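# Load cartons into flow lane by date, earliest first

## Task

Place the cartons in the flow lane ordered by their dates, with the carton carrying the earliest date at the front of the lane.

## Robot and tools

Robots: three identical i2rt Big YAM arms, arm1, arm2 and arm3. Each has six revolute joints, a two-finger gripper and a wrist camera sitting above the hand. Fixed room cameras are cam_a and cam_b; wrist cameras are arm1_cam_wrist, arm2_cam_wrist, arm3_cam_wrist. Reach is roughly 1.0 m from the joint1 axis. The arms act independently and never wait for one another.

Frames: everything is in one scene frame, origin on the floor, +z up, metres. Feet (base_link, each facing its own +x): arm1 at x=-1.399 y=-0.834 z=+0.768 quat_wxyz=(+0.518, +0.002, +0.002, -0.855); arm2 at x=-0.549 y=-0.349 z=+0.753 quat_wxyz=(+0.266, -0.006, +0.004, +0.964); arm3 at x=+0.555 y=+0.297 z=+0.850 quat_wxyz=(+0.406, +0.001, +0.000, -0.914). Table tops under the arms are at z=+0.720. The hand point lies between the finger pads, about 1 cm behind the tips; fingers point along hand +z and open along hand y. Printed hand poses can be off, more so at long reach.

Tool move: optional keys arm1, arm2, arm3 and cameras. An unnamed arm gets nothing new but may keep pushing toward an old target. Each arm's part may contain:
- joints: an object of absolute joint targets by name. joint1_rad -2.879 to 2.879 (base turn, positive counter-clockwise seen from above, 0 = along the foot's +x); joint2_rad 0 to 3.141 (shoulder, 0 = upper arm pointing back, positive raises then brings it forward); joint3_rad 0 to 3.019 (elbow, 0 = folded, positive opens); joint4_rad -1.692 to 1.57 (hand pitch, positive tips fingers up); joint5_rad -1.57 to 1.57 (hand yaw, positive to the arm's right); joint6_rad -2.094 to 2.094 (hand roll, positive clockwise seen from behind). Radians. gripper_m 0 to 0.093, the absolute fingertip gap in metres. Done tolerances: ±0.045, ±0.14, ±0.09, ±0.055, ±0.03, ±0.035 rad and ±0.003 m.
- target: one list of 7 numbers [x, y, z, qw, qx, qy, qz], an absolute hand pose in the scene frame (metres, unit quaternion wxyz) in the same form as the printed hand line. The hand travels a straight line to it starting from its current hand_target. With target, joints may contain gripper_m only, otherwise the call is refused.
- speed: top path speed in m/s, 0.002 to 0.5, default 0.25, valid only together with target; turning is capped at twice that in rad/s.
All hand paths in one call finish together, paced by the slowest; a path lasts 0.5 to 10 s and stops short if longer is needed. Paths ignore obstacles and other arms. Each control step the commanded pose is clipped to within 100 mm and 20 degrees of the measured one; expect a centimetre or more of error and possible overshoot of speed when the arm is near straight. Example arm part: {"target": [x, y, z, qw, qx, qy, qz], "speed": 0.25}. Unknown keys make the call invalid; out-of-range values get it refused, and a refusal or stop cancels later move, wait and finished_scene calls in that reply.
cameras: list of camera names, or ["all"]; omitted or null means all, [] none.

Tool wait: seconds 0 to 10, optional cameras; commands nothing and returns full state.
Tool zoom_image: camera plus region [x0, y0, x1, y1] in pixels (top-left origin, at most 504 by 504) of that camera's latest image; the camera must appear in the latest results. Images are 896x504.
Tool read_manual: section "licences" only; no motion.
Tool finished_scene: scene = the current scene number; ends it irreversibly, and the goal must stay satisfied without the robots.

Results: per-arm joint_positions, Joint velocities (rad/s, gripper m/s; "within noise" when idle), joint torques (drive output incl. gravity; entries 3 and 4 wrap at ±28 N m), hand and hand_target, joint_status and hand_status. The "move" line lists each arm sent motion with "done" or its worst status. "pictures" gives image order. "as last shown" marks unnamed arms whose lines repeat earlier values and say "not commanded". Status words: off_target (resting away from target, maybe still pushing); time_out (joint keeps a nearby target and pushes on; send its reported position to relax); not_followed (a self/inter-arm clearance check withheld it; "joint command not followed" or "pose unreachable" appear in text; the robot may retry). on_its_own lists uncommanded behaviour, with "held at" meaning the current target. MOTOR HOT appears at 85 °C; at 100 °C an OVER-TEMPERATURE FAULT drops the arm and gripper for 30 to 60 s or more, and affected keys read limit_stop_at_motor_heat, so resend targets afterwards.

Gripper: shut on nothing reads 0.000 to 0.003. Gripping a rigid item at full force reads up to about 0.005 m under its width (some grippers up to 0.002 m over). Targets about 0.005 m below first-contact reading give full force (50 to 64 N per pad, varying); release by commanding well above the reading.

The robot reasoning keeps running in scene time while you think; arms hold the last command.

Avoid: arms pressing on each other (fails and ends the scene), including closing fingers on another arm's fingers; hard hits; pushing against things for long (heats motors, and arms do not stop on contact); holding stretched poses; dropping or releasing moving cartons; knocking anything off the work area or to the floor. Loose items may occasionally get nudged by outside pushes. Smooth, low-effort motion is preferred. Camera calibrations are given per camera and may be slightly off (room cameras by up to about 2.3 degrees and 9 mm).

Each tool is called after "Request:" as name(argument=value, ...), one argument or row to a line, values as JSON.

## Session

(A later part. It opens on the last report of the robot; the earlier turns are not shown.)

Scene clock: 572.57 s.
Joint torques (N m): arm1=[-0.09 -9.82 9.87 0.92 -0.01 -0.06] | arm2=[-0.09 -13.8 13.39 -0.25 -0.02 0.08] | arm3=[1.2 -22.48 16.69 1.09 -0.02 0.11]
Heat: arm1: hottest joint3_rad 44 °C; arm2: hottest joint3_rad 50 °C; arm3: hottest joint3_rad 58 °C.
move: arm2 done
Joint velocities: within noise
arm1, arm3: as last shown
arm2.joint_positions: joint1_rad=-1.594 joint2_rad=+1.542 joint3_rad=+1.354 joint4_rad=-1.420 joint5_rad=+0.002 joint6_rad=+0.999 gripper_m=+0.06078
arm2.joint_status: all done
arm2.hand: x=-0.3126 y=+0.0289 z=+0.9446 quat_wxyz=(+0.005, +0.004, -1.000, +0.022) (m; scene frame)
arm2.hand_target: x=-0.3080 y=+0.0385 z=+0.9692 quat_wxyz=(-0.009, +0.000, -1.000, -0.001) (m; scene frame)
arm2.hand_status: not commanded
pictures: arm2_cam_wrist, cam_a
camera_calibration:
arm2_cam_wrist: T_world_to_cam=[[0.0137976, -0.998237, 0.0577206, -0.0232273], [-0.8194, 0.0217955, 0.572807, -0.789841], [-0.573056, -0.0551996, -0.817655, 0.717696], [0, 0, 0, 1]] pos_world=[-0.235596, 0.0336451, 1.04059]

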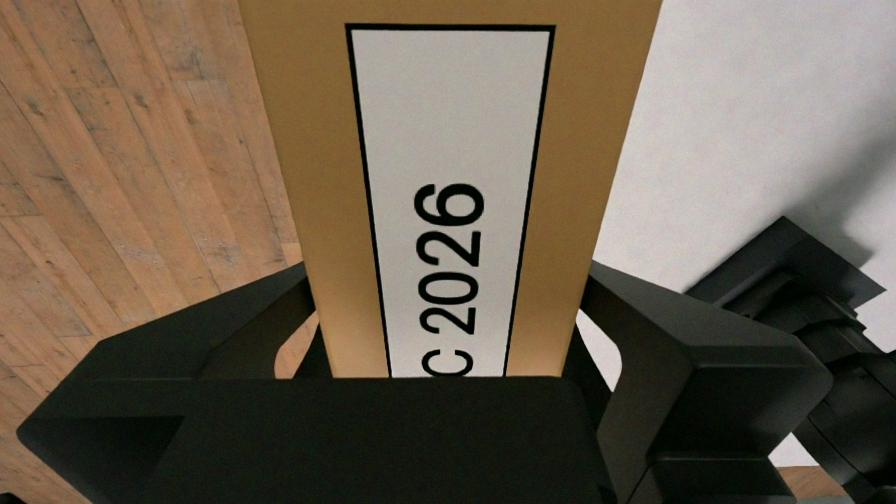

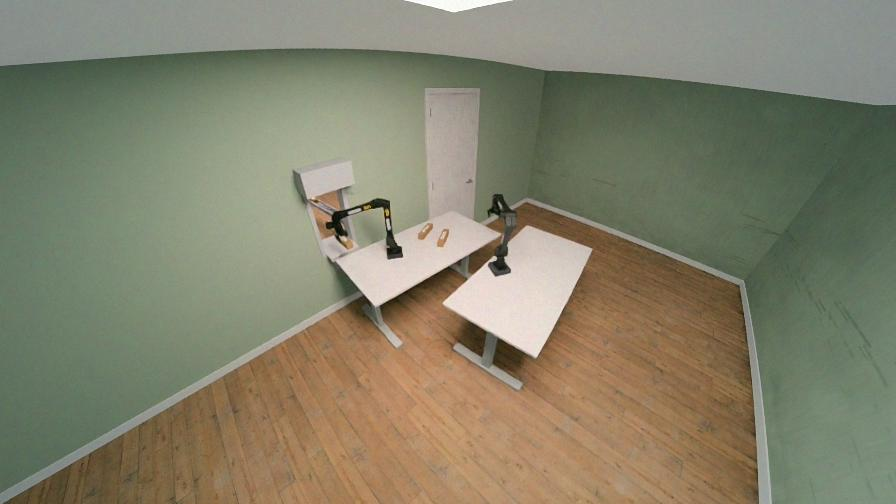

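Request:
move(
  arm2={"target": [-0.15, 0.01, 0.96, 0, 0, 1, 0], "speed": 0.2},
  cameras=[],
)

Request:
move(
  arm2={"target": [0.0, 0.0, 0.94, 0, 0, 1, 0], "speed": 0.2},
  cameras=["arm2_cam_wrist", "arm3_cam_wrist", "cam_a", "cam_b"],
)

Request:
zoom_image(
  camera="cam_b",
  region=[450, 130, 650, 330],
)

Scene clock: 583.87 s.
Joint torques (N m): arm1=[-0.15 -9.82 9.87 0.91 0 -0.06] | arm2=[-0.32 -14.97 15.61 -0.34 -0.06 -0.09] | arm3=[0.97 -22.53 16.65 1.09 -0.03 0.12]
Heat: arm1: hottest joint3_rad 44 °C; arm2: hottest joint3_rad 54 °C; arm3: hottest joint3_rad 58 °C.
move: arm2 off_target
Joint velocities: within noise
arm1, arm3: as last shown
arm2.joint_positions: joint1_rad=-1.877 joint2_rad=+1.737 joint3_rad=+1.569 joint4_rad=-1.457 joint5_rad=-0.012 joint6_rad=+0.735 gripper_m=+0.06078
arm2.joint_status: not commanded
arm2.hand: x=-0.1662 y=-0.0043 z=+0.9360 quat_wxyz=(+0.020, -0.005, -1.000, +0.020) (m; scene frame)
arm2.hand_target: x=-0.1513 y=+0.0088 z=+0.9601 quat_wxyz=(-0.001, +0.000, -1.000, +0.000) (m; scene frame)
arm2.hand_status: off_target (0.032 m and 3.2 deg from the pose sent, 0.164 m and 2.7 deg at the start)
pictures: none
No camera images: "cameras" was empty.

Scene clock: 585.73 s.
Joint torques (N m): arm1=[-0.15 -9.82 9.87 0.92 0 -0.06] | arm2=[-0.38 -19.55 15.84 -0.23 -0.07 -0.12] | arm3=[1.14 -22.77 16.68 1.1 -0.03 0.11]
Heat: arm1: hottest joint3_rad 44 °C; arm2: hottest joint3_rad 54 °C; arm3: hottest joint3_rad 58 °C.
move: arm2 off_target
Joint velocities: within noise
arm1, arm3: as last shown
arm2.joint_positions: joint1_rad=-2.041 joint2_rad=+2.074 joint3_rad=+2.022 joint4_rad=-1.573 joint5_rad=-0.012 joint6_rad=+0.570 gripper_m=+0.06078
arm2.joint_status: not commanded
arm2.hand: x=-0.0162 y=-0.0093 z=+0.9181 quat_wxyz=(+0.022, -0.005, -1.000, +0.015) (m; scene frame)
arm2.hand_target: x=-0.0014 y=-0.0010 z=+0.9402 quat_wxyz=(-0.001, +0.000, -1.000, +0.000) (m; scene frame)
arm2.hand_status: off_target (0.029 m and 3.1 deg from the pose sent, 0.166 m and 3.2 deg at the start)
pictures: arm2_cam_wrist, arm3_cam_wrist, cam_a, cam_b
camera_calibration:
arm2_cam_wrist: T_world_to_cam=[[-0.00331617, -0.999044, 0.0435835, -0.0512997], [-0.799215, 0.0288434, 0.600353, -0.555922], [-0.601036, -0.0328417, -0.798547, 0.845936], [0, 0, 0, 1]] pos_world=[0.063967, -0.00743402, 1.0115]
arm3_cam_wrist: T_world_to_cam=[[-0.994637, 0.103102, -0.00822845, 0.535142], [0.101794, 0.9899, 0.09867, 0.17834], [0.0183184, 0.0973032, -0.995086, 1.26142], [0, 0, 0, 1]] pos_world=[0.491011, -0.354453, 1.24203]

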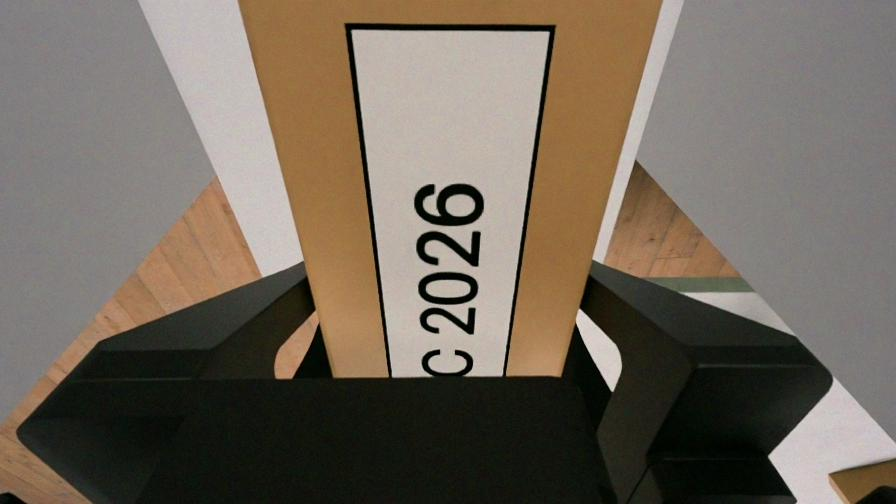

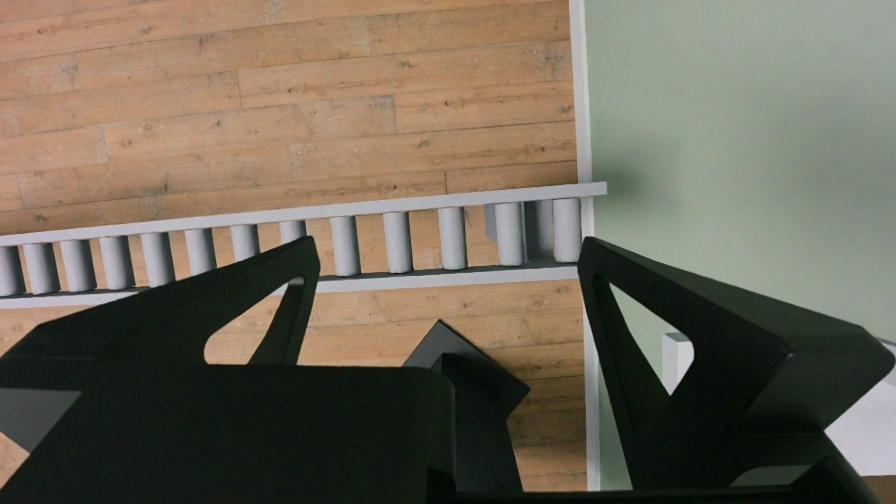

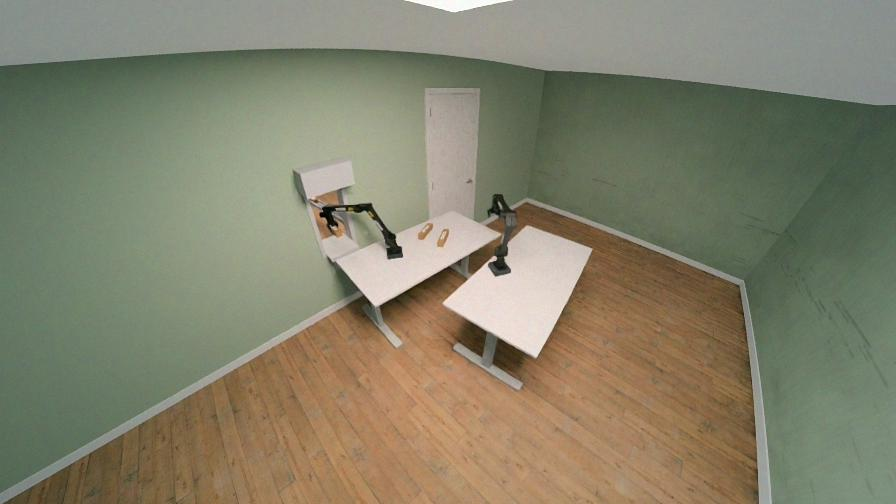

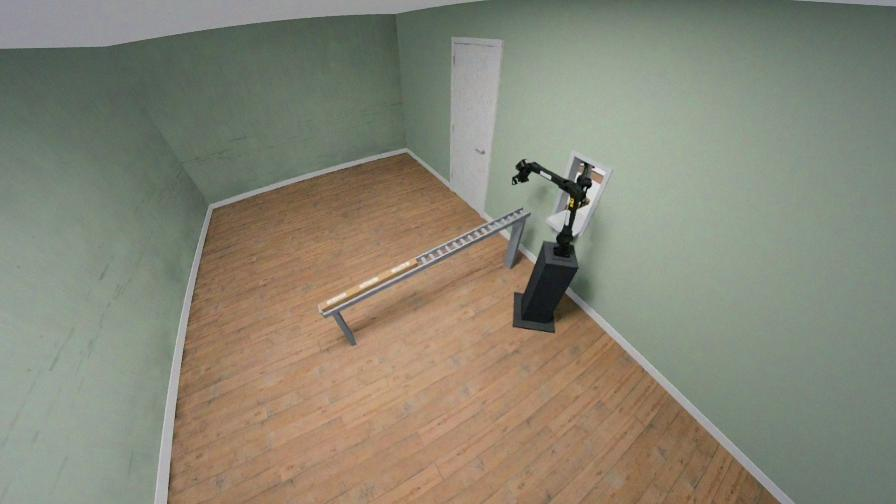

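Scaled by 2.520 from the camera's 896x504 image, which has a finer 1280x720 frame.

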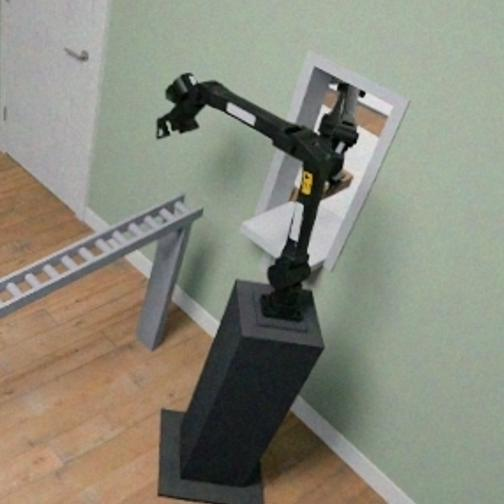

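Request:
move(
  arm2={"target": [0.0, 0.0, 0.84, 0, 0, 1, 0], "speed": 0.15},
  cameras=["arm2_cam_wrist"],
)

Request:
move(
  arm2={"target": [0.0, 0.0, 0.81, 0, 0, 1, 0], "speed": 0.06},
  cameras=["arm2_cam_wrist", "cam_a", "cam_b"],
)

Request:
zoom_image(
  camera="cam_b",
  region=[530, 140, 630, 260],
)

Request:
zoom_image(
  camera="cam_a",
  region=[308, 175, 378, 275],
)

Scene clock: 593.97 s.
Joint torques (N m): arm1=[-0.15 -9.93 9.87 0.91 0 -0.06] | arm2=[-0.26 -21.95 9.92 0.58 -0.07 -0.1] | arm3=[0.91 -22.42 16.7 1.07 -0.03 0.12]
Heat: arm1: hottest joint3_rad 44 °C; arm2: hottest joint3_rad 57 °C; arm3: hottest joint3_rad 58 °C.
move: arm2 done
Joint velocities: within noise
arm1, arm3: as last shown
arm2.joint_positions: joint1_rad=-2.041 joint2_rad=+2.131 joint3_rad=+1.897 joint4_rad=-1.356 joint5_rad=-0.012 joint6_rad=+0.570 gripper_m=+0.06078
arm2.joint_status: not commanded
arm2.hand: x=-0.0023 y=-0.0020 z=+0.8351 quat_wxyz=(+0.007, -0.004, -1.000, +0.006) (m; scene frame)
arm2.hand_target: x=+0.0000 y=-0.0001 z=+0.8400 quat_wxyz=(+0.000, +0.000, -1.000, +0.000) (m; scene frame)
arm2.hand_status: done (0.006 m and 1.1 deg from the pose sent, 0.080 m and 3.1 deg at the start)
pictures: arm2_cam_wrist
camera_calibration:
arm2_cam_wrist: T_world_to_cam=[[-0.0037812, -0.9997, 0.0242103, -0.0241739], [-0.817274, 0.0170405, 0.575997, -0.474919], [-0.576236, -0.0176085, -0.817094, 0.803876], [0, 0, 0, 1]] pos_world=[0.0749921, -0.00191873, 0.930978]

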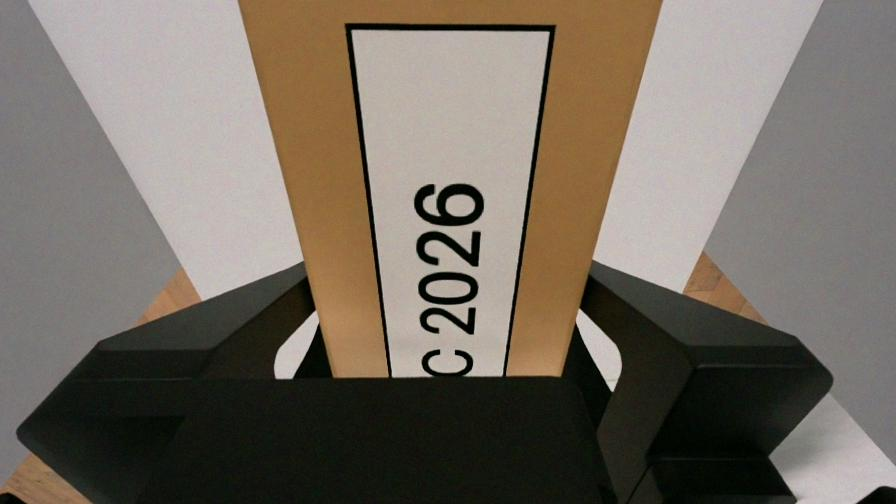

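Scene clock: 595.07 s.
Joint torques (N m): arm1=[-0.15 -9.82 9.87 0.91 0 -0.06] | arm2=[-0.21 -21.3 9.43 0.64 -0.07 -0.09] | arm3=[1.08 -22.42 16.69 1.06 -0.02 0.12]
Heat: arm1: hottest joint3_rad 44 °C; arm2: hottest joint3_rad 57 °C; arm3: hottest joint3_rad 58 °C.
move: arm2 done
Joint velocities: within noise
arm1, arm3: as last shown
arm2.joint_positions: joint1_rad=-2.041 joint2_rad=+2.140 joint3_rad=+1.859 joint4_rad=-1.291 joint5_rad=-0.012 joint6_rad=+0.570 gripper_m=+0.06078
arm2.joint_status: not commanded
arm2.hand: x=+0.0000 y=-0.0008 z=+0.8155 quat_wxyz=(-0.001, -0.004, -1.000, +0.001) (m; scene frame)
arm2.hand_target: x=+0.0000 y=-0.0002 z=+0.8100 quat_wxyz=(+0.000, +0.000, -1.000, +0.000) (m; scene frame)
arm2.hand_status: done (0.006 m and 0.5 deg from the pose sent, 0.025 m and 1.1 deg at the start)
pictures: arm2_cam_wrist, cam_a, cam_b
camera_calibration:
arm2_cam_wrist: T_world_to_cam=[[-0.00387063, -0.999889, 0.0143747, -0.0145331], [-0.826118, 0.0112973, 0.563384, -0.451342], [-0.563484, -0.00969452, -0.82607, 0.796515], [0, 0, 0, 1]] pos_world=[0.075905, -0.00171074, 0.912466]

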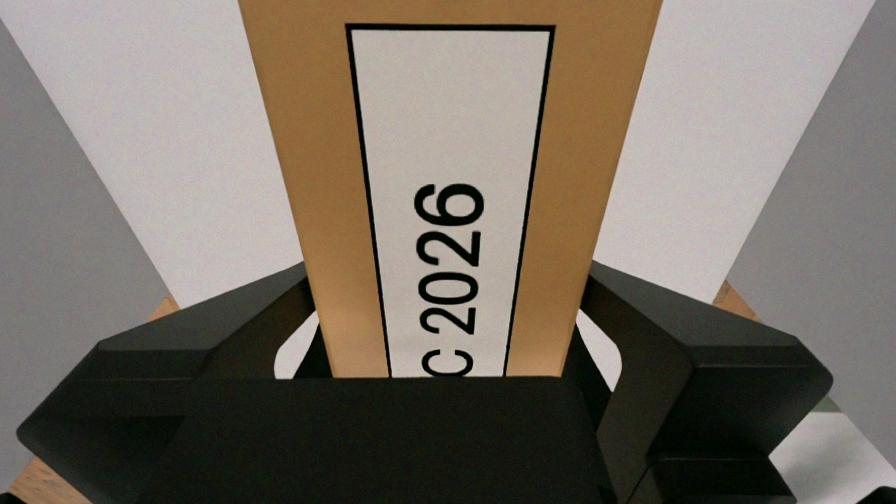

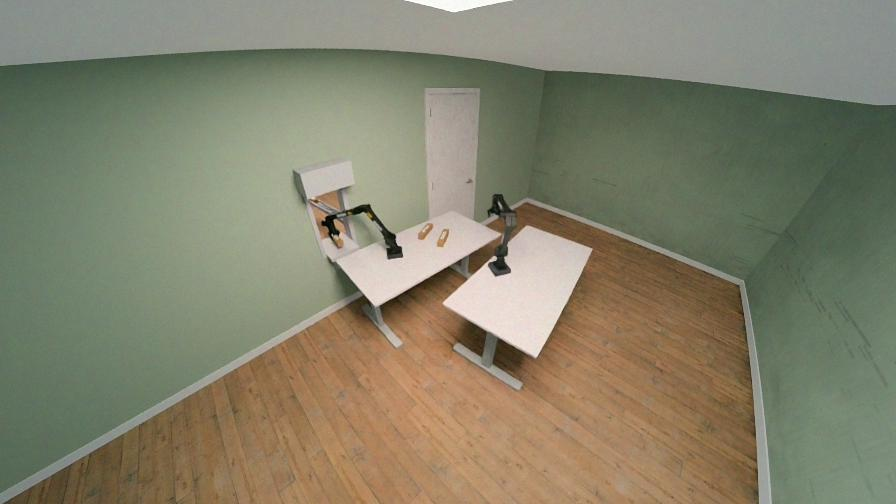

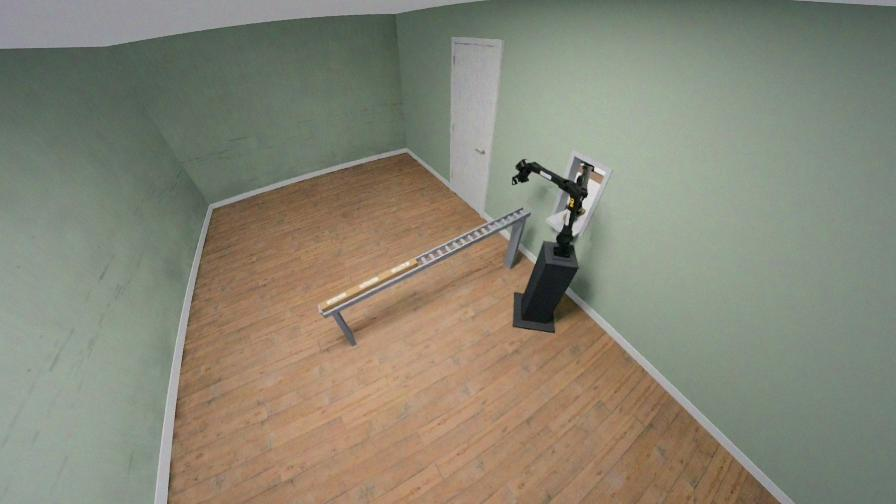

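Scaled by 4.200 from the camera's 896x504 image, which has a finer 1280x720 frame.

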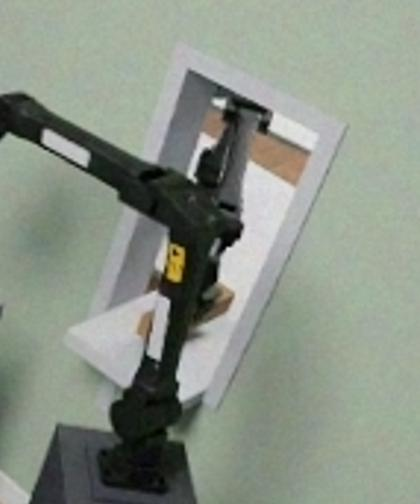

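Scaled by 5.040 from the camera's 896x504 image, which has a finer 1280x720 frame.

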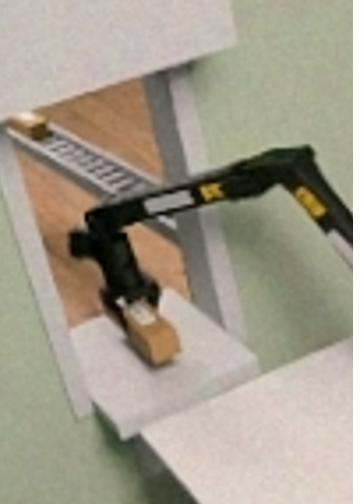

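Request:
move(
  arm2={"target": [0.0, 0.0, 0.795, 0, 0, 1, 0], "speed": 0.05},
  cameras=[],
)

Request:
move(
  arm2={"target": [0.0, 0.0, 0.783, 0, 0, 1, 0], "speed": 0.04},
  cameras=["arm2_cam_wrist"],
)

Scene clock: 598.53 s.
Joint torques (N m): arm1=[-0.15 -9.88 9.87 0.94 -0.01 -0.06] | arm2=[-0.21 -20.6 9.31 0.65 -0.07 -0.09] | arm3=[1.03 -22.65 16.59 1.11 -0.01 0.13]
Heat: arm1: hottest joint3_rad 45 °C; arm2: hottest joint3_rad 56 °C; arm3: hottest joint3_rad 58 °C.
move: arm2 done
Joint velocities: within noise
arm1, arm3: as last shown
arm2.joint_positions: joint1_rad=-2.041 joint2_rad=+2.153 joint3_rad=+1.840 joint4_rad=-1.259 joint5_rad=-0.012 joint6_rad=+0.570 gripper_m=+0.06078
arm2.joint_status: not commanded
arm2.hand: x=+0.0003 y=-0.0009 z=+0.8002 quat_wxyz=(-0.001, -0.004, -1.000, +0.001) (m; scene frame)
arm2.hand_target: x=+0.0001 y=-0.0001 z=+0.7951 quat_wxyz=(+0.000, +0.000, -1.000, +0.000) (m; scene frame)
arm2.hand_status: done (0.005 m and 0.5 deg from the pose sent, 0.021 m and 0.5 deg at the start)
pictures: none
No camera images: "cameras" was empty.

Scene clock: 599.60 s.
Joint torques (N m): arm1=[-0.15 -9.88 9.87 0.9 -0.01 -0.06] | arm2=[-0.15 -20.66 9.26 0.65 -0.07 -0.09] | arm3=[1.08 -22.59 16.64 1.07 -0.02 0.12]
Heat: arm1: hottest joint3_rad 45 °C; arm2: hottest joint3_rad 56 °C; arm3: hottest joint3_rad 58 °C.
move: arm2 done
Joint velocities: within noise
arm1.joint_positions: joint1_rad=+1.312 joint2_rad=+1.200 joint3_rad=+1.195 joint4_rad=-1.206 joint5_rad=+0.005 joint6_rad=+0.009 gripper_m=+0.09294
arm1.joint_status: not commanded
arm1.hand: x=-1.0926 y=-1.1174 z=+1.0427 quat_wxyz=(-0.166, -0.361, -0.915, +0.063) (m; scene frame)
arm1.hand_target: x=-1.0940 y=-1.1224 z=+1.0455 quat_wxyz=(-0.171, -0.362, -0.914, +0.066) (m; scene frame)
arm1.hand_status: not commanded
arm2.joint_positions: joint1_rad=-2.041 joint2_rad=+2.164 joint3_rad=+1.827 joint4_rad=-1.234 joint5_rad=-0.013 joint6_rad=+0.570 gripper_m=+0.06078
arm2.joint_status: not commanded
arm2.hand: x=+0.0004 y=-0.0010 z=+0.7886 quat_wxyz=(-0.001, -0.004, -1.000, +0.000) (m; scene frame)
arm2.hand_target: x=+0.0000 y=-0.0001 z=+0.7830 quat_wxyz=(+0.000, +0.000, -1.000, +0.000) (m; scene frame)
arm2.hand_status: done (0.006 m and 0.5 deg from the pose sent, 0.017 m and 0.5 deg at the start)
arm3.joint_positions: joint1_rad=+0.640 joint2_rad=+1.687 joint3_rad=+1.640 joint4_rad=-0.985 joint5_rad=+0.002 joint6_rad=-0.005 gripper_m=+0.09402
arm3.joint_status: not commanded
arm3.hand: x=+0.4925 y=-0.3406 z=+1.1198 quat_wxyz=(-0.179, -0.712, -0.650, +0.197) (m; scene frame)
arm3.hand_target: x=+0.4992 y=-0.3502 z=+1.1491 quat_wxyz=(-0.198, -0.704, -0.647, +0.214) (m; scene frame)
arm3.hand_status: not commanded
pictures: arm2_cam_wrist
camera_calibration:
arm2_cam_wrist: T_world_to_cam=[[-0.0038598, -0.999896, 0.0138742, -0.0139021], [-0.826197, 0.0110051, 0.563274, -0.435752], [-0.563368, -0.00928868, -0.826154, 0.774583], [0, 0, 0, 1]] pos_world=[0.0763051, -0.00191033, 0.885565]

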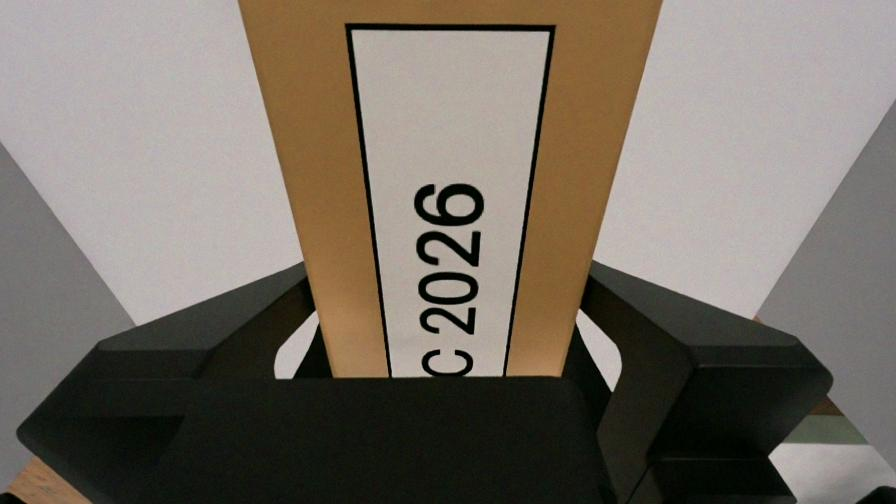

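Request:
move(
  arm2={"target": [0.0, 0.0, 0.774, 0, 0, 1, 0], "speed": 0.03},
  cameras=[],
)

Request:
move(
  arm2={"target": [0.0, 0.0, 0.766, 0, 0, 1, 0], "speed": 0.03},
  cameras=["arm2_cam_wrist"],
)

Scene clock: 605.80 s.
Joint torques (N m): arm1=[-0.21 -9.93 9.88 0.92 -0.01 -0.06] | arm2=[-0.15 -20.48 9.14 0.66 -0.07 -0.08] | arm3=[1.03 -22.65 16.66 1.14 -0.01 0.12]
Heat: arm1: hottest joint3_rad 45 °C; arm2: hottest joint3_rad 55 °C; arm3: hottest joint3_rad 58 °C.
move: arm2 done
Joint velocities: within noise
arm1, arm3: as last shown
arm2.joint_positions: joint1_rad=-2.041 joint2_rad=+2.172 joint3_rad=+1.818 joint4_rad=-1.216 joint5_rad=-0.013 joint6_rad=+0.570 gripper_m=+0.06078
arm2.joint_status: not commanded
arm2.hand: x=+0.0007 y=-0.0009 z=+0.7800 quat_wxyz=(-0.002, -0.004, -1.000, +0.000) (m; scene frame)
arm2.hand_target: x=+0.0000 y=-0.0001 z=+0.7740 quat_wxyz=(+0.000, +0.000, -1.000, +0.000) (m; scene frame)
arm2.hand_status: done (0.006 m and 0.5 deg from the pose sent, 0.015 m and 0.5 deg at the start)
pictures: none
No camera images: "cameras" was empty.

Scene clock: 606.77 s.
Joint torques (N m): arm1=[-0.15 -9.82 9.88 0.92 0 -0.06] | arm2=[-0.15 -20.66 9.11 0.55 -0.06 -0.12] | arm3=[1.03 -22.59 16.61 1.07 -0.02 0.12]
Heat: arm1: hottest joint3_rad 45 °C; arm2: hottest joint3_rad 54 °C; arm3: hottest joint3_rad 58 °C.
move: arm2 done
Joint velocities: within noise
arm1, arm3: as last shown
arm1.hand: x=-1.0925 y=-1.1173 z=+1.0427 quat_wxyz=(-0.166, -0.361, -0.916, +0.063) (m; scene frame)
arm1.hand_target: x=-1.0939 y=-1.1223 z=+1.0455 quat_wxyz=(-0.171, -0.362, -0.914, +0.066) (m; scene frame)
arm2.joint_positions: joint1_rad=-2.041 joint2_rad=+2.177 joint3_rad=+1.811 joint4_rad=-1.198 joint5_rad=-0.013 joint6_rad=+0.570 gripper_m=+0.06078
arm2.joint_status: not commanded
arm2.hand: x=+0.0018 y=-0.0003 z=+0.7748 quat_wxyz=(-0.004, -0.004, -1.000, -0.001) (m; scene frame)
arm2.hand_target: x=+0.0000 y=-0.0001 z=+0.7661 quat_wxyz=(+0.000, +0.000, -1.000, +0.000) (m; scene frame)
arm2.hand_status: done (0.009 m and 0.7 deg from the pose sent, 0.014 m and 0.5 deg at the start)
pictures: arm2_cam_wrist
camera_calibration:
arm2_cam_wrist: T_world_to_cam=[[-0.00380618, -0.999941, 0.0102141, -0.0102231], [-0.829421, 0.00886255, 0.558553, -0.423233], [-0.558611, -0.0063458, -0.829406, 0.766522], [0, 0, 0, 1]] pos_world=[0.07711, -0.00160734, 0.872261]

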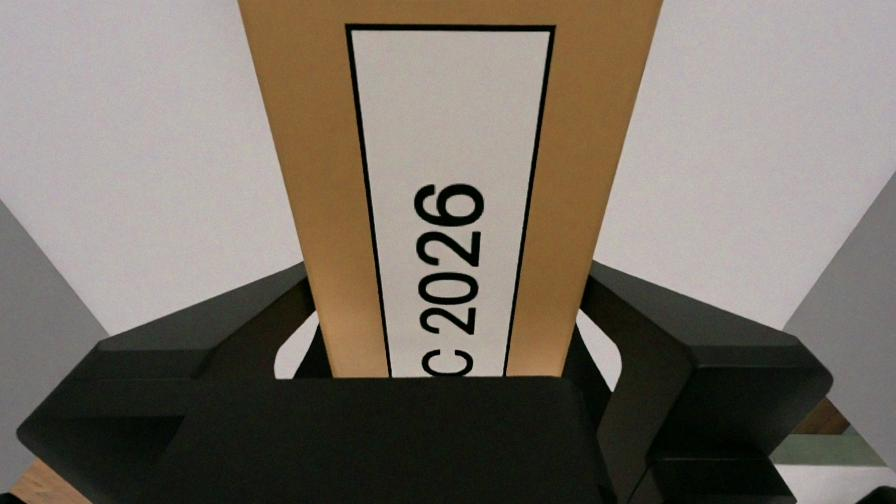

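Request:
move(
  arm2={"target": [0.0, 0.0, 0.758, 0, 0, 1, 0], "speed": 0.03},
  cameras=["arm2_cam_wrist"],
)

Scene clock: 609.17 s.
Joint torques (N m): arm1=[-0.09 -9.88 9.88 0.91 0 -0.06] | arm2=[-0.09 -20.01 8.55 0.75 -0.07 -0.09] | arm3=[1.08 -22.42 16.59 1.09 -0.02 0.11]
Heat: arm1: hottest joint3_rad 45 °C; arm2: hottest joint3_rad 54 °C; arm3: hottest joint3_rad 58 °C.
move: arm2 off_target
Joint velocities: within noise
arm1, arm3: as last shown
arm2.joint_positions: joint1_rad=-2.041 joint2_rad=+2.179 joint3_rad=+1.808 joint4_rad=-1.185 joint5_rad=-0.013 joint6_rad=+0.570 gripper_m=+0.06078
arm2.joint_status: not commanded
arm2.hand: x=+0.0037 y=+0.0008 z=+0.7727 quat_wxyz=(-0.008, -0.004, -1.000, -0.004) (m; scene frame)
arm2.hand_target: x=-0.0002 y=-0.0002 z=+0.7581 quat_wxyz=(+0.000, +0.000, -1.000, +0.000) (m; scene frame)
arm2.hand_status: off_target (0.015 m and 1.1 deg from the pose sent, 0.017 m and 0.7 deg at the start)
pictures: arm2_cam_wrist
camera_calibration:
arm2_cam_wrist: T_world_to_cam=[[-0.00377463, -0.999979, 0.00524501, -0.00517509], [-0.833743, 0.00604307, 0.552119, -0.415542], [-0.552139, -0.00228895, -0.833749, 0.769175], [0, 0, 0, 1]] pos_world=[0.0782166, -0.000903228, 0.870754]

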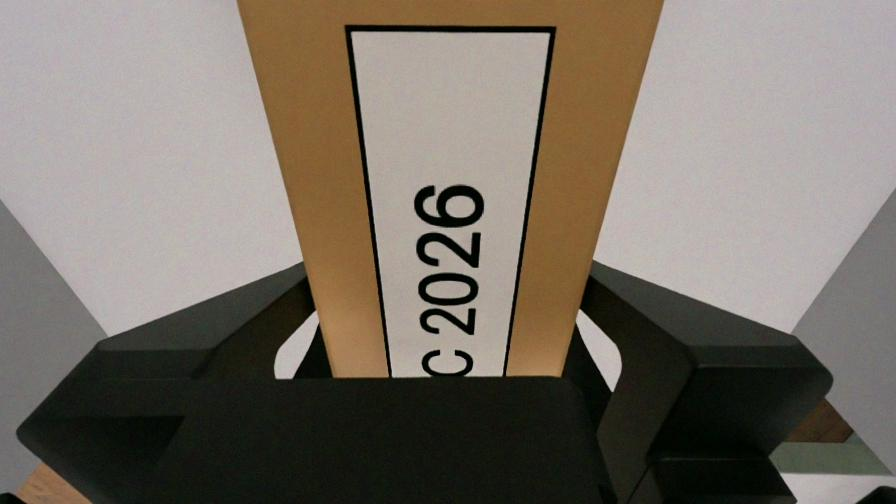

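Request:
move(
  arm2={"target": [0.0, 0.0, 0.768, 0, 0, 1, 0], "speed": 0.03},
  cameras=[],
)

Request:
move(
  arm2={"joints": {"gripper_m": 0.093}},
  cameras=["arm2_cam_wrist"],
)

Request:
move(
  arm2={"target": [0.0, 0.0, 0.92, 0, 0, 1, 0], "speed": 0.15},
  cameras=["arm2_cam_wrist"],
)

Scene clock: 614.37 s.
Joint torques (N m): arm1=[-0.09 -9.82 9.88 0.94 0 -0.06] | arm2=[-0.15 -20.84 9.33 -0.14 -0.07 -0.08] | arm3=[1.2 -22.65 16.61 1.06 -0.02 0.12]
Heat: arm1: hottest joint3_rad 45 °C; arm2: hottest joint3_rad 53 °C; arm3: hottest joint3_rad 58 °C.
move: arm2 done
Joint velocities: within noise
arm1, arm3: as last shown
arm2.joint_positions: joint1_rad=-2.041 joint2_rad=+2.179 joint3_rad=+1.808 joint4_rad=-1.185 joint5_rad=-0.013 joint6_rad=+0.570 gripper_m=+0.06078
arm2.joint_status: not commanded
arm2.hand: x=+0.0037 y=+0.0008 z=+0.7727 quat_wxyz=(-0.008, -0.004, -1.000, -0.004) (m; scene frame)
arm2.hand_target: x=+0.0001 y=-0.0001 z=+0.7680 quat_wxyz=(+0.000, +0.000, -1.000, +0.000) (m; scene frame)
arm2.hand_status: done (0.006 m and 1.1 deg from the pose sent, 0.006 m and 1.1 deg at the start)
pictures: none
No camera images: "cameras" was empty.

Scene clock: 615.00 s.
Joint torques (N m): arm1=[-0.09 -9.82 9.89 0.94 -0.01 -0.06] | arm2=[-0.15 -21.36 9.33 -0.06 -0.05 -0.09] | arm3=[0.97 -22.48 16.64 1.14 -0.04 0.13]
Heat: arm1: hottest joint3_rad 45 °C; arm2: hottest joint3_rad 53 °C; arm3: hottest joint3_rad 58 °C.
move: arm2 done
Joint velocities: within noise
arm1, arm3: as last shown
arm2.joint_positions: joint1_rad=-2.041 joint2_rad=+2.179 joint3_rad=+1.808 joint4_rad=-1.186 joint5_rad=-0.013 joint6_rad=+0.570 gripper_m=+0.09285
arm2.joint_status: all done
arm2.hand: x=+0.0033 y=+0.0006 z=+0.7727 quat_wxyz=(-0.007, -0.004, -1.000, -0.004) (m; scene frame)
arm2.hand_target: x=+0.0001 y=-0.0001 z=+0.7680 quat_wxyz=(+0.000, +0.000, -1.000, +0.000) (m; scene frame)
arm2.hand_status: not commanded
pictures: arm2_cam_wrist
camera_calibration:
arm2_cam_wrist: T_world_to_cam=[[-0.00378511, -0.999976, 0.00575099, -0.00571545], [-0.832899, 0.0063353, 0.553388, -0.416825], [-0.553411, -0.00269536, -0.832904, 0.768344], [0, 0, 0, 1]] pos_world=[0.0780153, -0.00100364, 0.870655]

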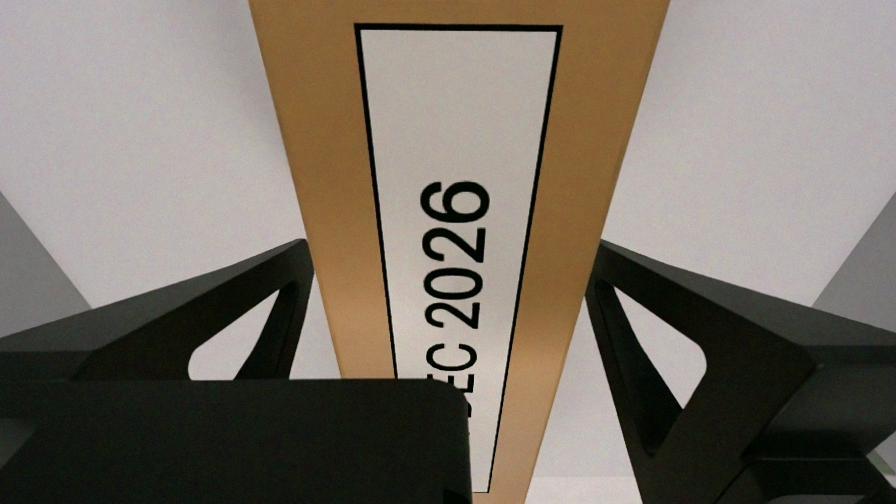

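Scene clock: 616.83 s.
Joint torques (N m): arm1=[-0.03 -9.88 9.88 0.94 -0.01 -0.06] | arm2=[-0.38 -19.49 14.56 -0.14 -0.03 -0.11] | arm3=[1.32 -22.53 16.69 1.09 -0.02 0.12]
Heat: arm1: hottest joint3_rad 45 °C; arm2: hottest joint3_rad 54 °C; arm3: hottest joint3_rad 59 °C.
move: arm2 off_target
Joint velocities: within noise
arm1, arm3: as last shown
arm2.joint_positions: joint1_rad=-2.041 joint2_rad=+2.078 joint3_rad=+1.992 joint4_rad=-1.525 joint5_rad=-0.013 joint6_rad=+0.570 gripper_m=+0.09294
arm2.joint_status: not commanded
arm2.hand: x=-0.0130 y=-0.0073 z=+0.9044 quat_wxyz=(+0.016, -0.005, -1.000, +0.011) (m; scene frame)
arm2.hand_target: x=-0.0007 y=-0.0006 z=+0.9201 quat_wxyz=(-0.001, +0.000, -1.000, +0.000) (m; scene frame)
arm2.hand_status: off_target (0.022 m and 2.3 deg from the pose sent, 0.147 m and 1.0 deg at the start)
pictures: arm2_cam_wrist
camera_calibration:
arm2_cam_wrist: T_world_to_cam=[[-0.00362191, -0.999383, 0.0349377, -0.0408792], [-0.806486, 0.0235762, 0.590783, -0.536553], [-0.591242, -0.026037, -0.806073, 0.844065], [0, 0, 0, 1]] pos_world=[0.0661768, -0.00622721, 0.998794]

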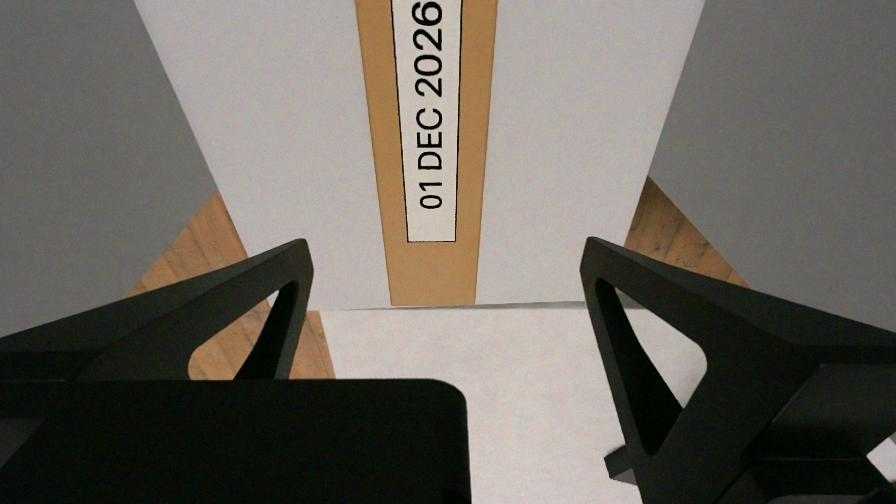

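Request:
move(
  arm2={"target": [-0.31, 0.03, 0.95, 0, 0, 1, 0], "speed": 0.25},
  arm3={"joints": {"joint1_rad": 0.64, "joint2_rad": 1.02, "joint3_rad": 0.91, "joint4_rad": -0.885, "joint5_rad": 0.0, "joint6_rad": 0.0, "gripper_m": 0.093}},
  cameras=[],
)

Request:
move(
  arm2={"joints": {"joint1_rad": 1.827, "joint2_rad": 1.755, "joint3_rad": 1.665, "joint4_rad": -1.455, "joint5_rad": 0.0, "joint6_rad": -0.859}},
  arm3={"joints": {"joint1_rad": -0.329}},
  cameras=["arm2_cam_wrist", "arm3_cam_wrist"],
)

Request:
move(
  arm3={"joints": {"joint2_rad": 1.58, "joint3_rad": 1.185, "joint4_rad": -0.559}},
  cameras=["arm3_cam_wrist", "cam_b"],
)

Scene clock: 653.57 s.
Joint torques (N m): arm1=[-0.21 -9.82 9.85 0.91 -0.01 -0.06] | arm2=[-0.03 -12.1 8.77 0.72 0.13 0.11] | arm3=[0.21 -8.82 12.21 1.73 -0.02 0.13]
Heat: arm1: hottest joint3_rad 45 °C; arm2: hottest joint3_rad 55 °C; arm3: hottest joint3_rad 58 °C.
move: arm2 done; arm3 done
Joint velocities: within noise
arm1: as last shown
arm2.joint_positions: joint1_rad=-1.606 joint2_rad=+1.518 joint3_rad=+1.357 joint4_rad=-1.399 joint5_rad=-0.016 joint6_rad=+0.987 gripper_m=+0.09294
arm2.joint_status: not commanded
arm2.hand: x=-0.3085 y=+0.0316 z=+0.9561 quat_wxyz=(-0.001, +0.005, -1.000, -0.003) (m; scene frame)
arm2.hand_target: x=-0.3101 y=+0.0300 z=+0.9501 quat_wxyz=(+0.000, +0.000, -1.000, +0.000) (m; scene frame)
arm2.hand_status: done (0.006 m and 0.7 deg from the pose sent, 0.303 m and 2.3 deg at the start)
arm3.joint_positions: joint1_rad=+0.640 joint2_rad=+1.021 joint3_rad=+0.908 joint4_rad=-0.897 joint5_rad=+0.002 joint6_rad=-0.005 gripper_m=+0.09309
arm3.joint_status: all done
arm3.hand: x=+0.5162 y=-0.0930 z=+1.0875 quat_wxyz=(-0.186, -0.710, -0.648, +0.205) (m; scene frame)
arm3.hand_target: x=+0.5163 y=-0.0958 z=+1.0906 quat_wxyz=(-0.192, -0.709, -0.645, +0.209) (m; scene frame)
arm3.hand_status: not commanded
pictures: none
No camera images: "cameras" was empty.

Scene clock: 656.20 s.
Joint torques (N m): arm1=[-0.15 -9.82 9.87 0.92 0.01 -0.06] | arm2=[-0.67 -16.21 12.31 -0.09 -0.05 -0.11] | arm3=[-0.67 -8.64 12.27 1.66 -0.03 0.12]
Heat: arm1: hottest joint3_rad 45 °C; arm2: hottest joint3_rad 55 °C; arm3: hottest joint3_rad 57 °C.
move: arm2 done; arm3 done
Joint velocities: within noise
arm1.joint_positions: joint1_rad=+1.312 joint2_rad=+1.200 joint3_rad=+1.195 joint4_rad=-1.206 joint5_rad=+0.005 joint6_rad=+0.009 gripper_m=+0.09294
arm1.joint_status: not commanded
arm1.hand: x=-1.0925 y=-1.1173 z=+1.0427 quat_wxyz=(-0.166, -0.361, -0.916, +0.063) (m; scene frame)
arm1.hand_target: x=-1.0939 y=-1.1223 z=+1.0455 quat_wxyz=(-0.171, -0.362, -0.914, +0.066) (m; scene frame)
arm1.hand_status: not commanded
arm2.joint_positions: joint1_rad=+1.836 joint2_rad=+1.758 joint3_rad=+1.635 joint4_rad=-1.447 joint5_rad=-0.001 joint6_rad=-0.849 gripper_m=+0.09306
arm2.joint_status: all done
arm2.hand: x=-0.6968 y=-0.8650 z=+0.9548 quat_wxyz=(+0.008, +0.478, +0.878, -0.003) (m; scene frame)
arm2.hand_target: x=-0.7033 y=-0.8694 z=+0.9678 quat_wxyz=(+0.009, +0.477, +0.879, -0.015) (m; scene frame)
arm2.hand_status: not commanded
arm3.joint_positions: joint1_rad=-0.319 joint2_rad=+1.021 joint3_rad=+0.908 joint4_rad=-0.896 joint5_rad=+0.002 joint6_rad=-0.005 gripper_m=+0.09309
arm3.joint_status: all done
arm3.hand: x=+0.2127 y=+0.1039 z=+1.0871 quat_wxyz=(-0.070, -0.928, -0.248, +0.268) (m; scene frame)
arm3.hand_target: x=+0.2086 y=+0.1059 z=+1.0900 quat_wxyz=(-0.071, -0.928, -0.241, +0.274) (m; scene frame)
arm3.hand_status: not commanded
pictures: arm2_cam_wrist, arm3_cam_wrist
camera_calibration:
arm2_cam_wrist: T_world_to_cam=[[-0.836828, -0.547348, 0.0113993, -1.06936], [-0.451252, 0.701399, 0.551734, -0.226543], [-0.309986, 0.456562, -0.833942, 1.09813], [0, 0, 0, 1]] pos_world=[-0.65669, -0.927777, 1.05296]
arm3_cam_wrist: T_world_to_cam=[[-0.487626, 0.873023, -0.00722767, 0.021739], [0.87013, 0.486653, 0.0777377, -0.31825], [0.0713842, 0.0316179, -0.996948, 1.18833], [0, 0, 0, 1]] pos_world=[0.202691, 0.0983263, 1.2096]

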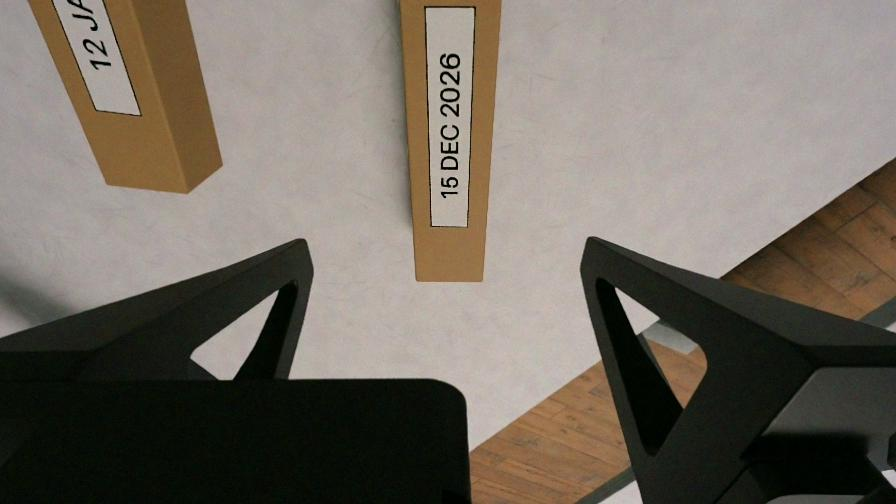

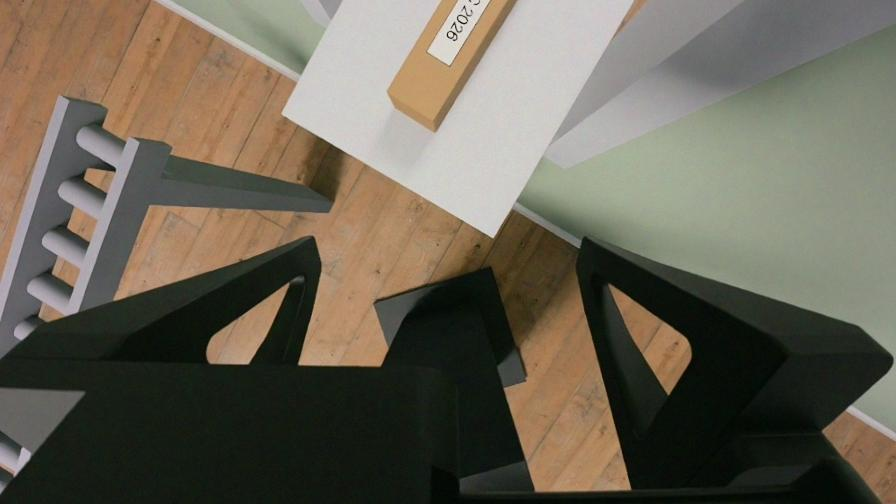

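Scene clock: 657.63 s.
Joint torques (N m): arm1=[-0.15 -9.88 9.88 0.91 0 -0.06] | arm2=[-0.62 -16.26 12.31 -0.08 -0.05 -0.11] | arm3=[-0.85 -18.84 13.9 1.73 -0.02 0.11]
Heat: arm1: hottest joint3_rad 45 °C; arm2: hottest joint3_rad 55 °C; arm3: hottest joint3_rad 57 °C.
move: arm3 done
Joint velocities: within noise
arm1, arm2: as last shown
arm2.hand_target: x=-0.7033 y=-0.8694 z=+0.9678 quat_wxyz=(+0.010, +0.477, +0.879, -0.015) (m; scene frame)
arm3.joint_positions: joint1_rad=-0.319 joint2_rad=+1.584 joint3_rad=+1.154 joint4_rad=-0.571 joint5_rad=+0.002 joint6_rad=-0.005 gripper_m=+0.09309
arm3.joint_status: all done
arm3.hand: x=+0.0545 y=+0.0137 z=+0.9911 quat_wxyz=(-0.071, -0.927, -0.248, +0.271) (m; scene frame)
arm3.hand_target: x=+0.0400 y=+0.0121 z=+1.0098 quat_wxyz=(-0.076, -0.923, -0.239, +0.293) (m; scene frame)
arm3.hand_status: not commanded
pictures: arm3_cam_wrist, cam_b
camera_calibration:
arm3_cam_wrist: T_world_to_cam=[[-0.487656, 0.873006, -0.0072664, 0.0226972], [0.870651, 0.486922, 0.0698177, -0.121471], [0.0644894, 0.0277206, -0.997533, 1.10778], [0, 0, 0, 1]] pos_world=[0.0453873, 0.00862392, 1.11369]

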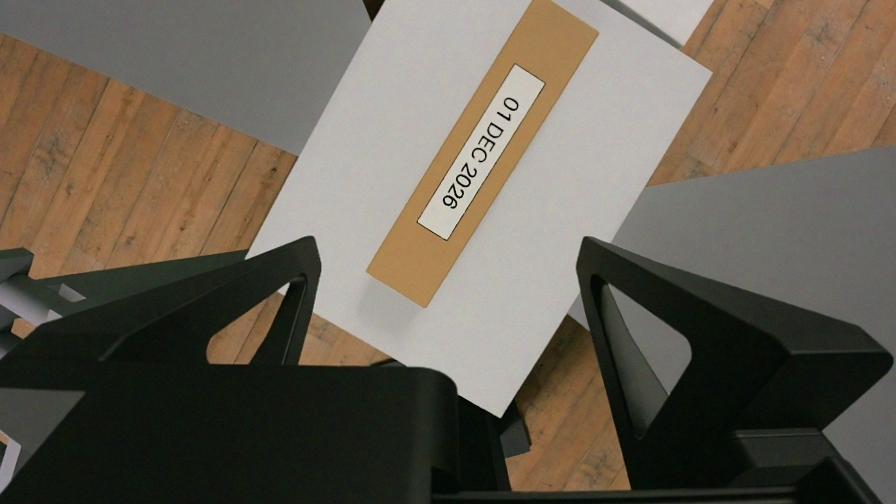

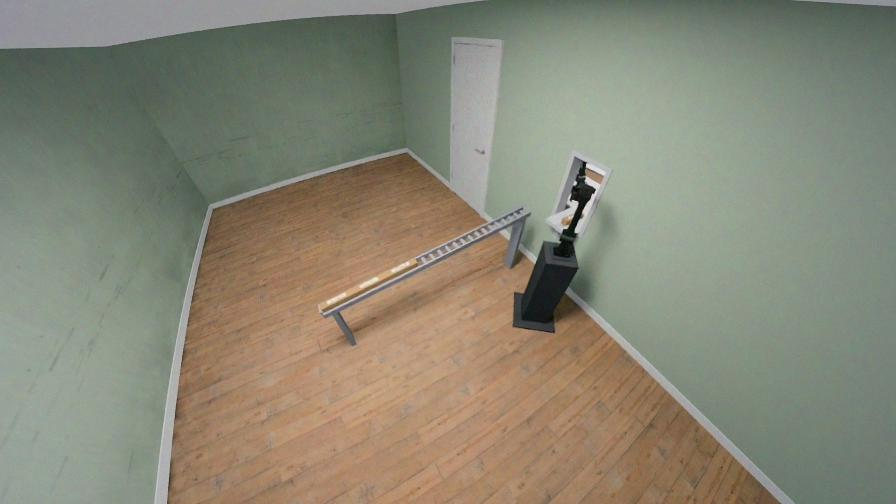

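Request:
move(
  arm2={"target": [-0.703, -0.866, 0.738, 0, 0.4772, 0.8788, 0], "speed": 0.15},
  arm3={"target": [-0.011, 0.0025, 0.91, 0, -0.99966, 0.02618, 0], "speed": 0.2},
  cameras=["arm2_cam_wrist", "arm3_cam_wrist"],
)

Scene clock: 682.67 s.
Joint torques (N m): arm1=[-0.09 -9.82 9.87 0.92 0 -0.06] | arm2=[-0.67 -15.5 7.62 0.72 -0.02 -0.11] | arm3=[-0.85 -23.82 14.68 0.08 -0.03 0.13]
Heat: arm1: hottest joint3_rad 45 °C; arm2: hottest joint3_rad 56 °C; arm3: hottest joint3_rad 54 °C.
move: arm2 off_target; arm3 off_target
Joint velocities: within noise
arm1: as last shown
arm2.joint_positions: joint1_rad=+1.834 joint2_rad=+1.956 joint3_rad=+1.352 joint4_rad=-0.957 joint5_rad=+0.010 joint6_rad=-0.851 gripper_m=+0.09306
arm2.joint_status: not commanded
arm2.hand: x=-0.6988 y=-0.8717 z=+0.7510 quat_wxyz=(+0.003, +0.478, +0.879, -0.009) (m; scene frame)
arm2.hand_target: x=-0.7028 y=-0.8658 z=+0.7383 quat_wxyz=(+0.000, +0.477, +0.879, +0.000) (m; scene frame)
arm2.hand_status: off_target (0.015 m and 1.1 deg from the pose sent, 0.217 m and 1.0 deg at the start)
arm3.joint_positions: joint1_rad=-0.345 joint2_rad=+2.073 joint3_rad=+1.748 joint4_rad=-1.252 joint5_rad=+0.004 joint6_rad=+0.526 gripper_m=+0.09309
arm3.joint_status: not commanded
arm3.hand: x=+0.0037 y=+0.0038 z=+0.9110 quat_wxyz=(+0.003, -1.000, +0.017, -0.003) (m; scene frame)
arm3.hand_target: x=-0.0105 y=+0.0029 z=+0.9099 quat_wxyz=(+0.000, -1.000, +0.026, +0.000) (m; scene frame)
arm3.hand_status: off_target (0.015 m and 1.2 deg from the pose sent, 0.105 m and 46.0 deg at the start)
pictures: arm2_cam_wrist, arm3_cam_wrist
camera_calibration:
arm2_cam_wrist: T_world_to_cam=[[-0.836534, -0.547318, 0.0255713, -1.08283], [-0.443859, 0.704291, 0.554043, -0.104308], [-0.321247, 0.452126, -0.832095, 0.917426], [0, 0, 0, 1]] pos_world=[-0.657402, -0.933981, 0.848866]
arm3_cam_wrist: T_world_to_cam=[[0.0496676, 0.998758, 0.00401861, -0.00675857], [0.799059, -0.0421499, 0.599774, -0.547386], [0.599198, -0.0265782, -0.800159, 0.849835], [0, 0, 0, 1]] pos_world=[-0.07149, 0.00626496, 1.00834]

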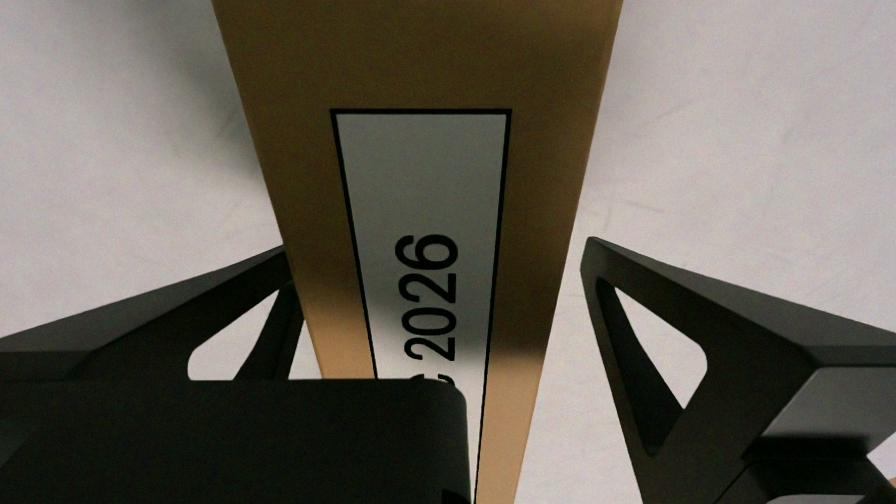

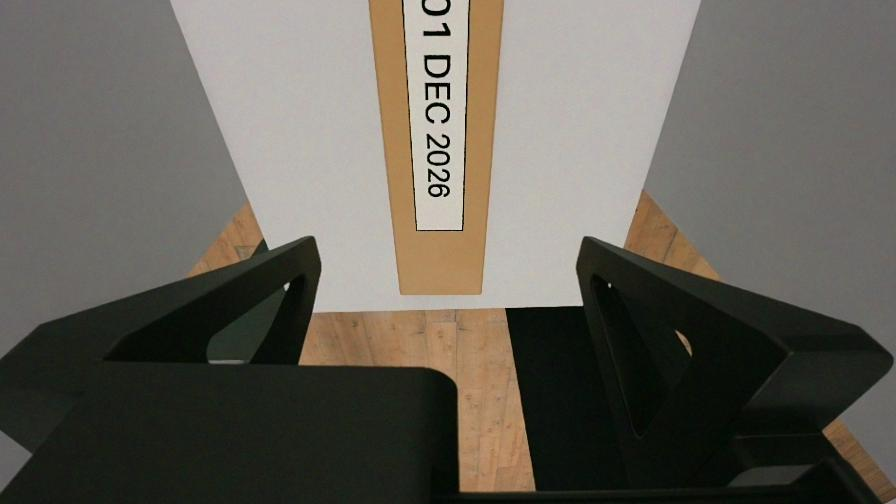

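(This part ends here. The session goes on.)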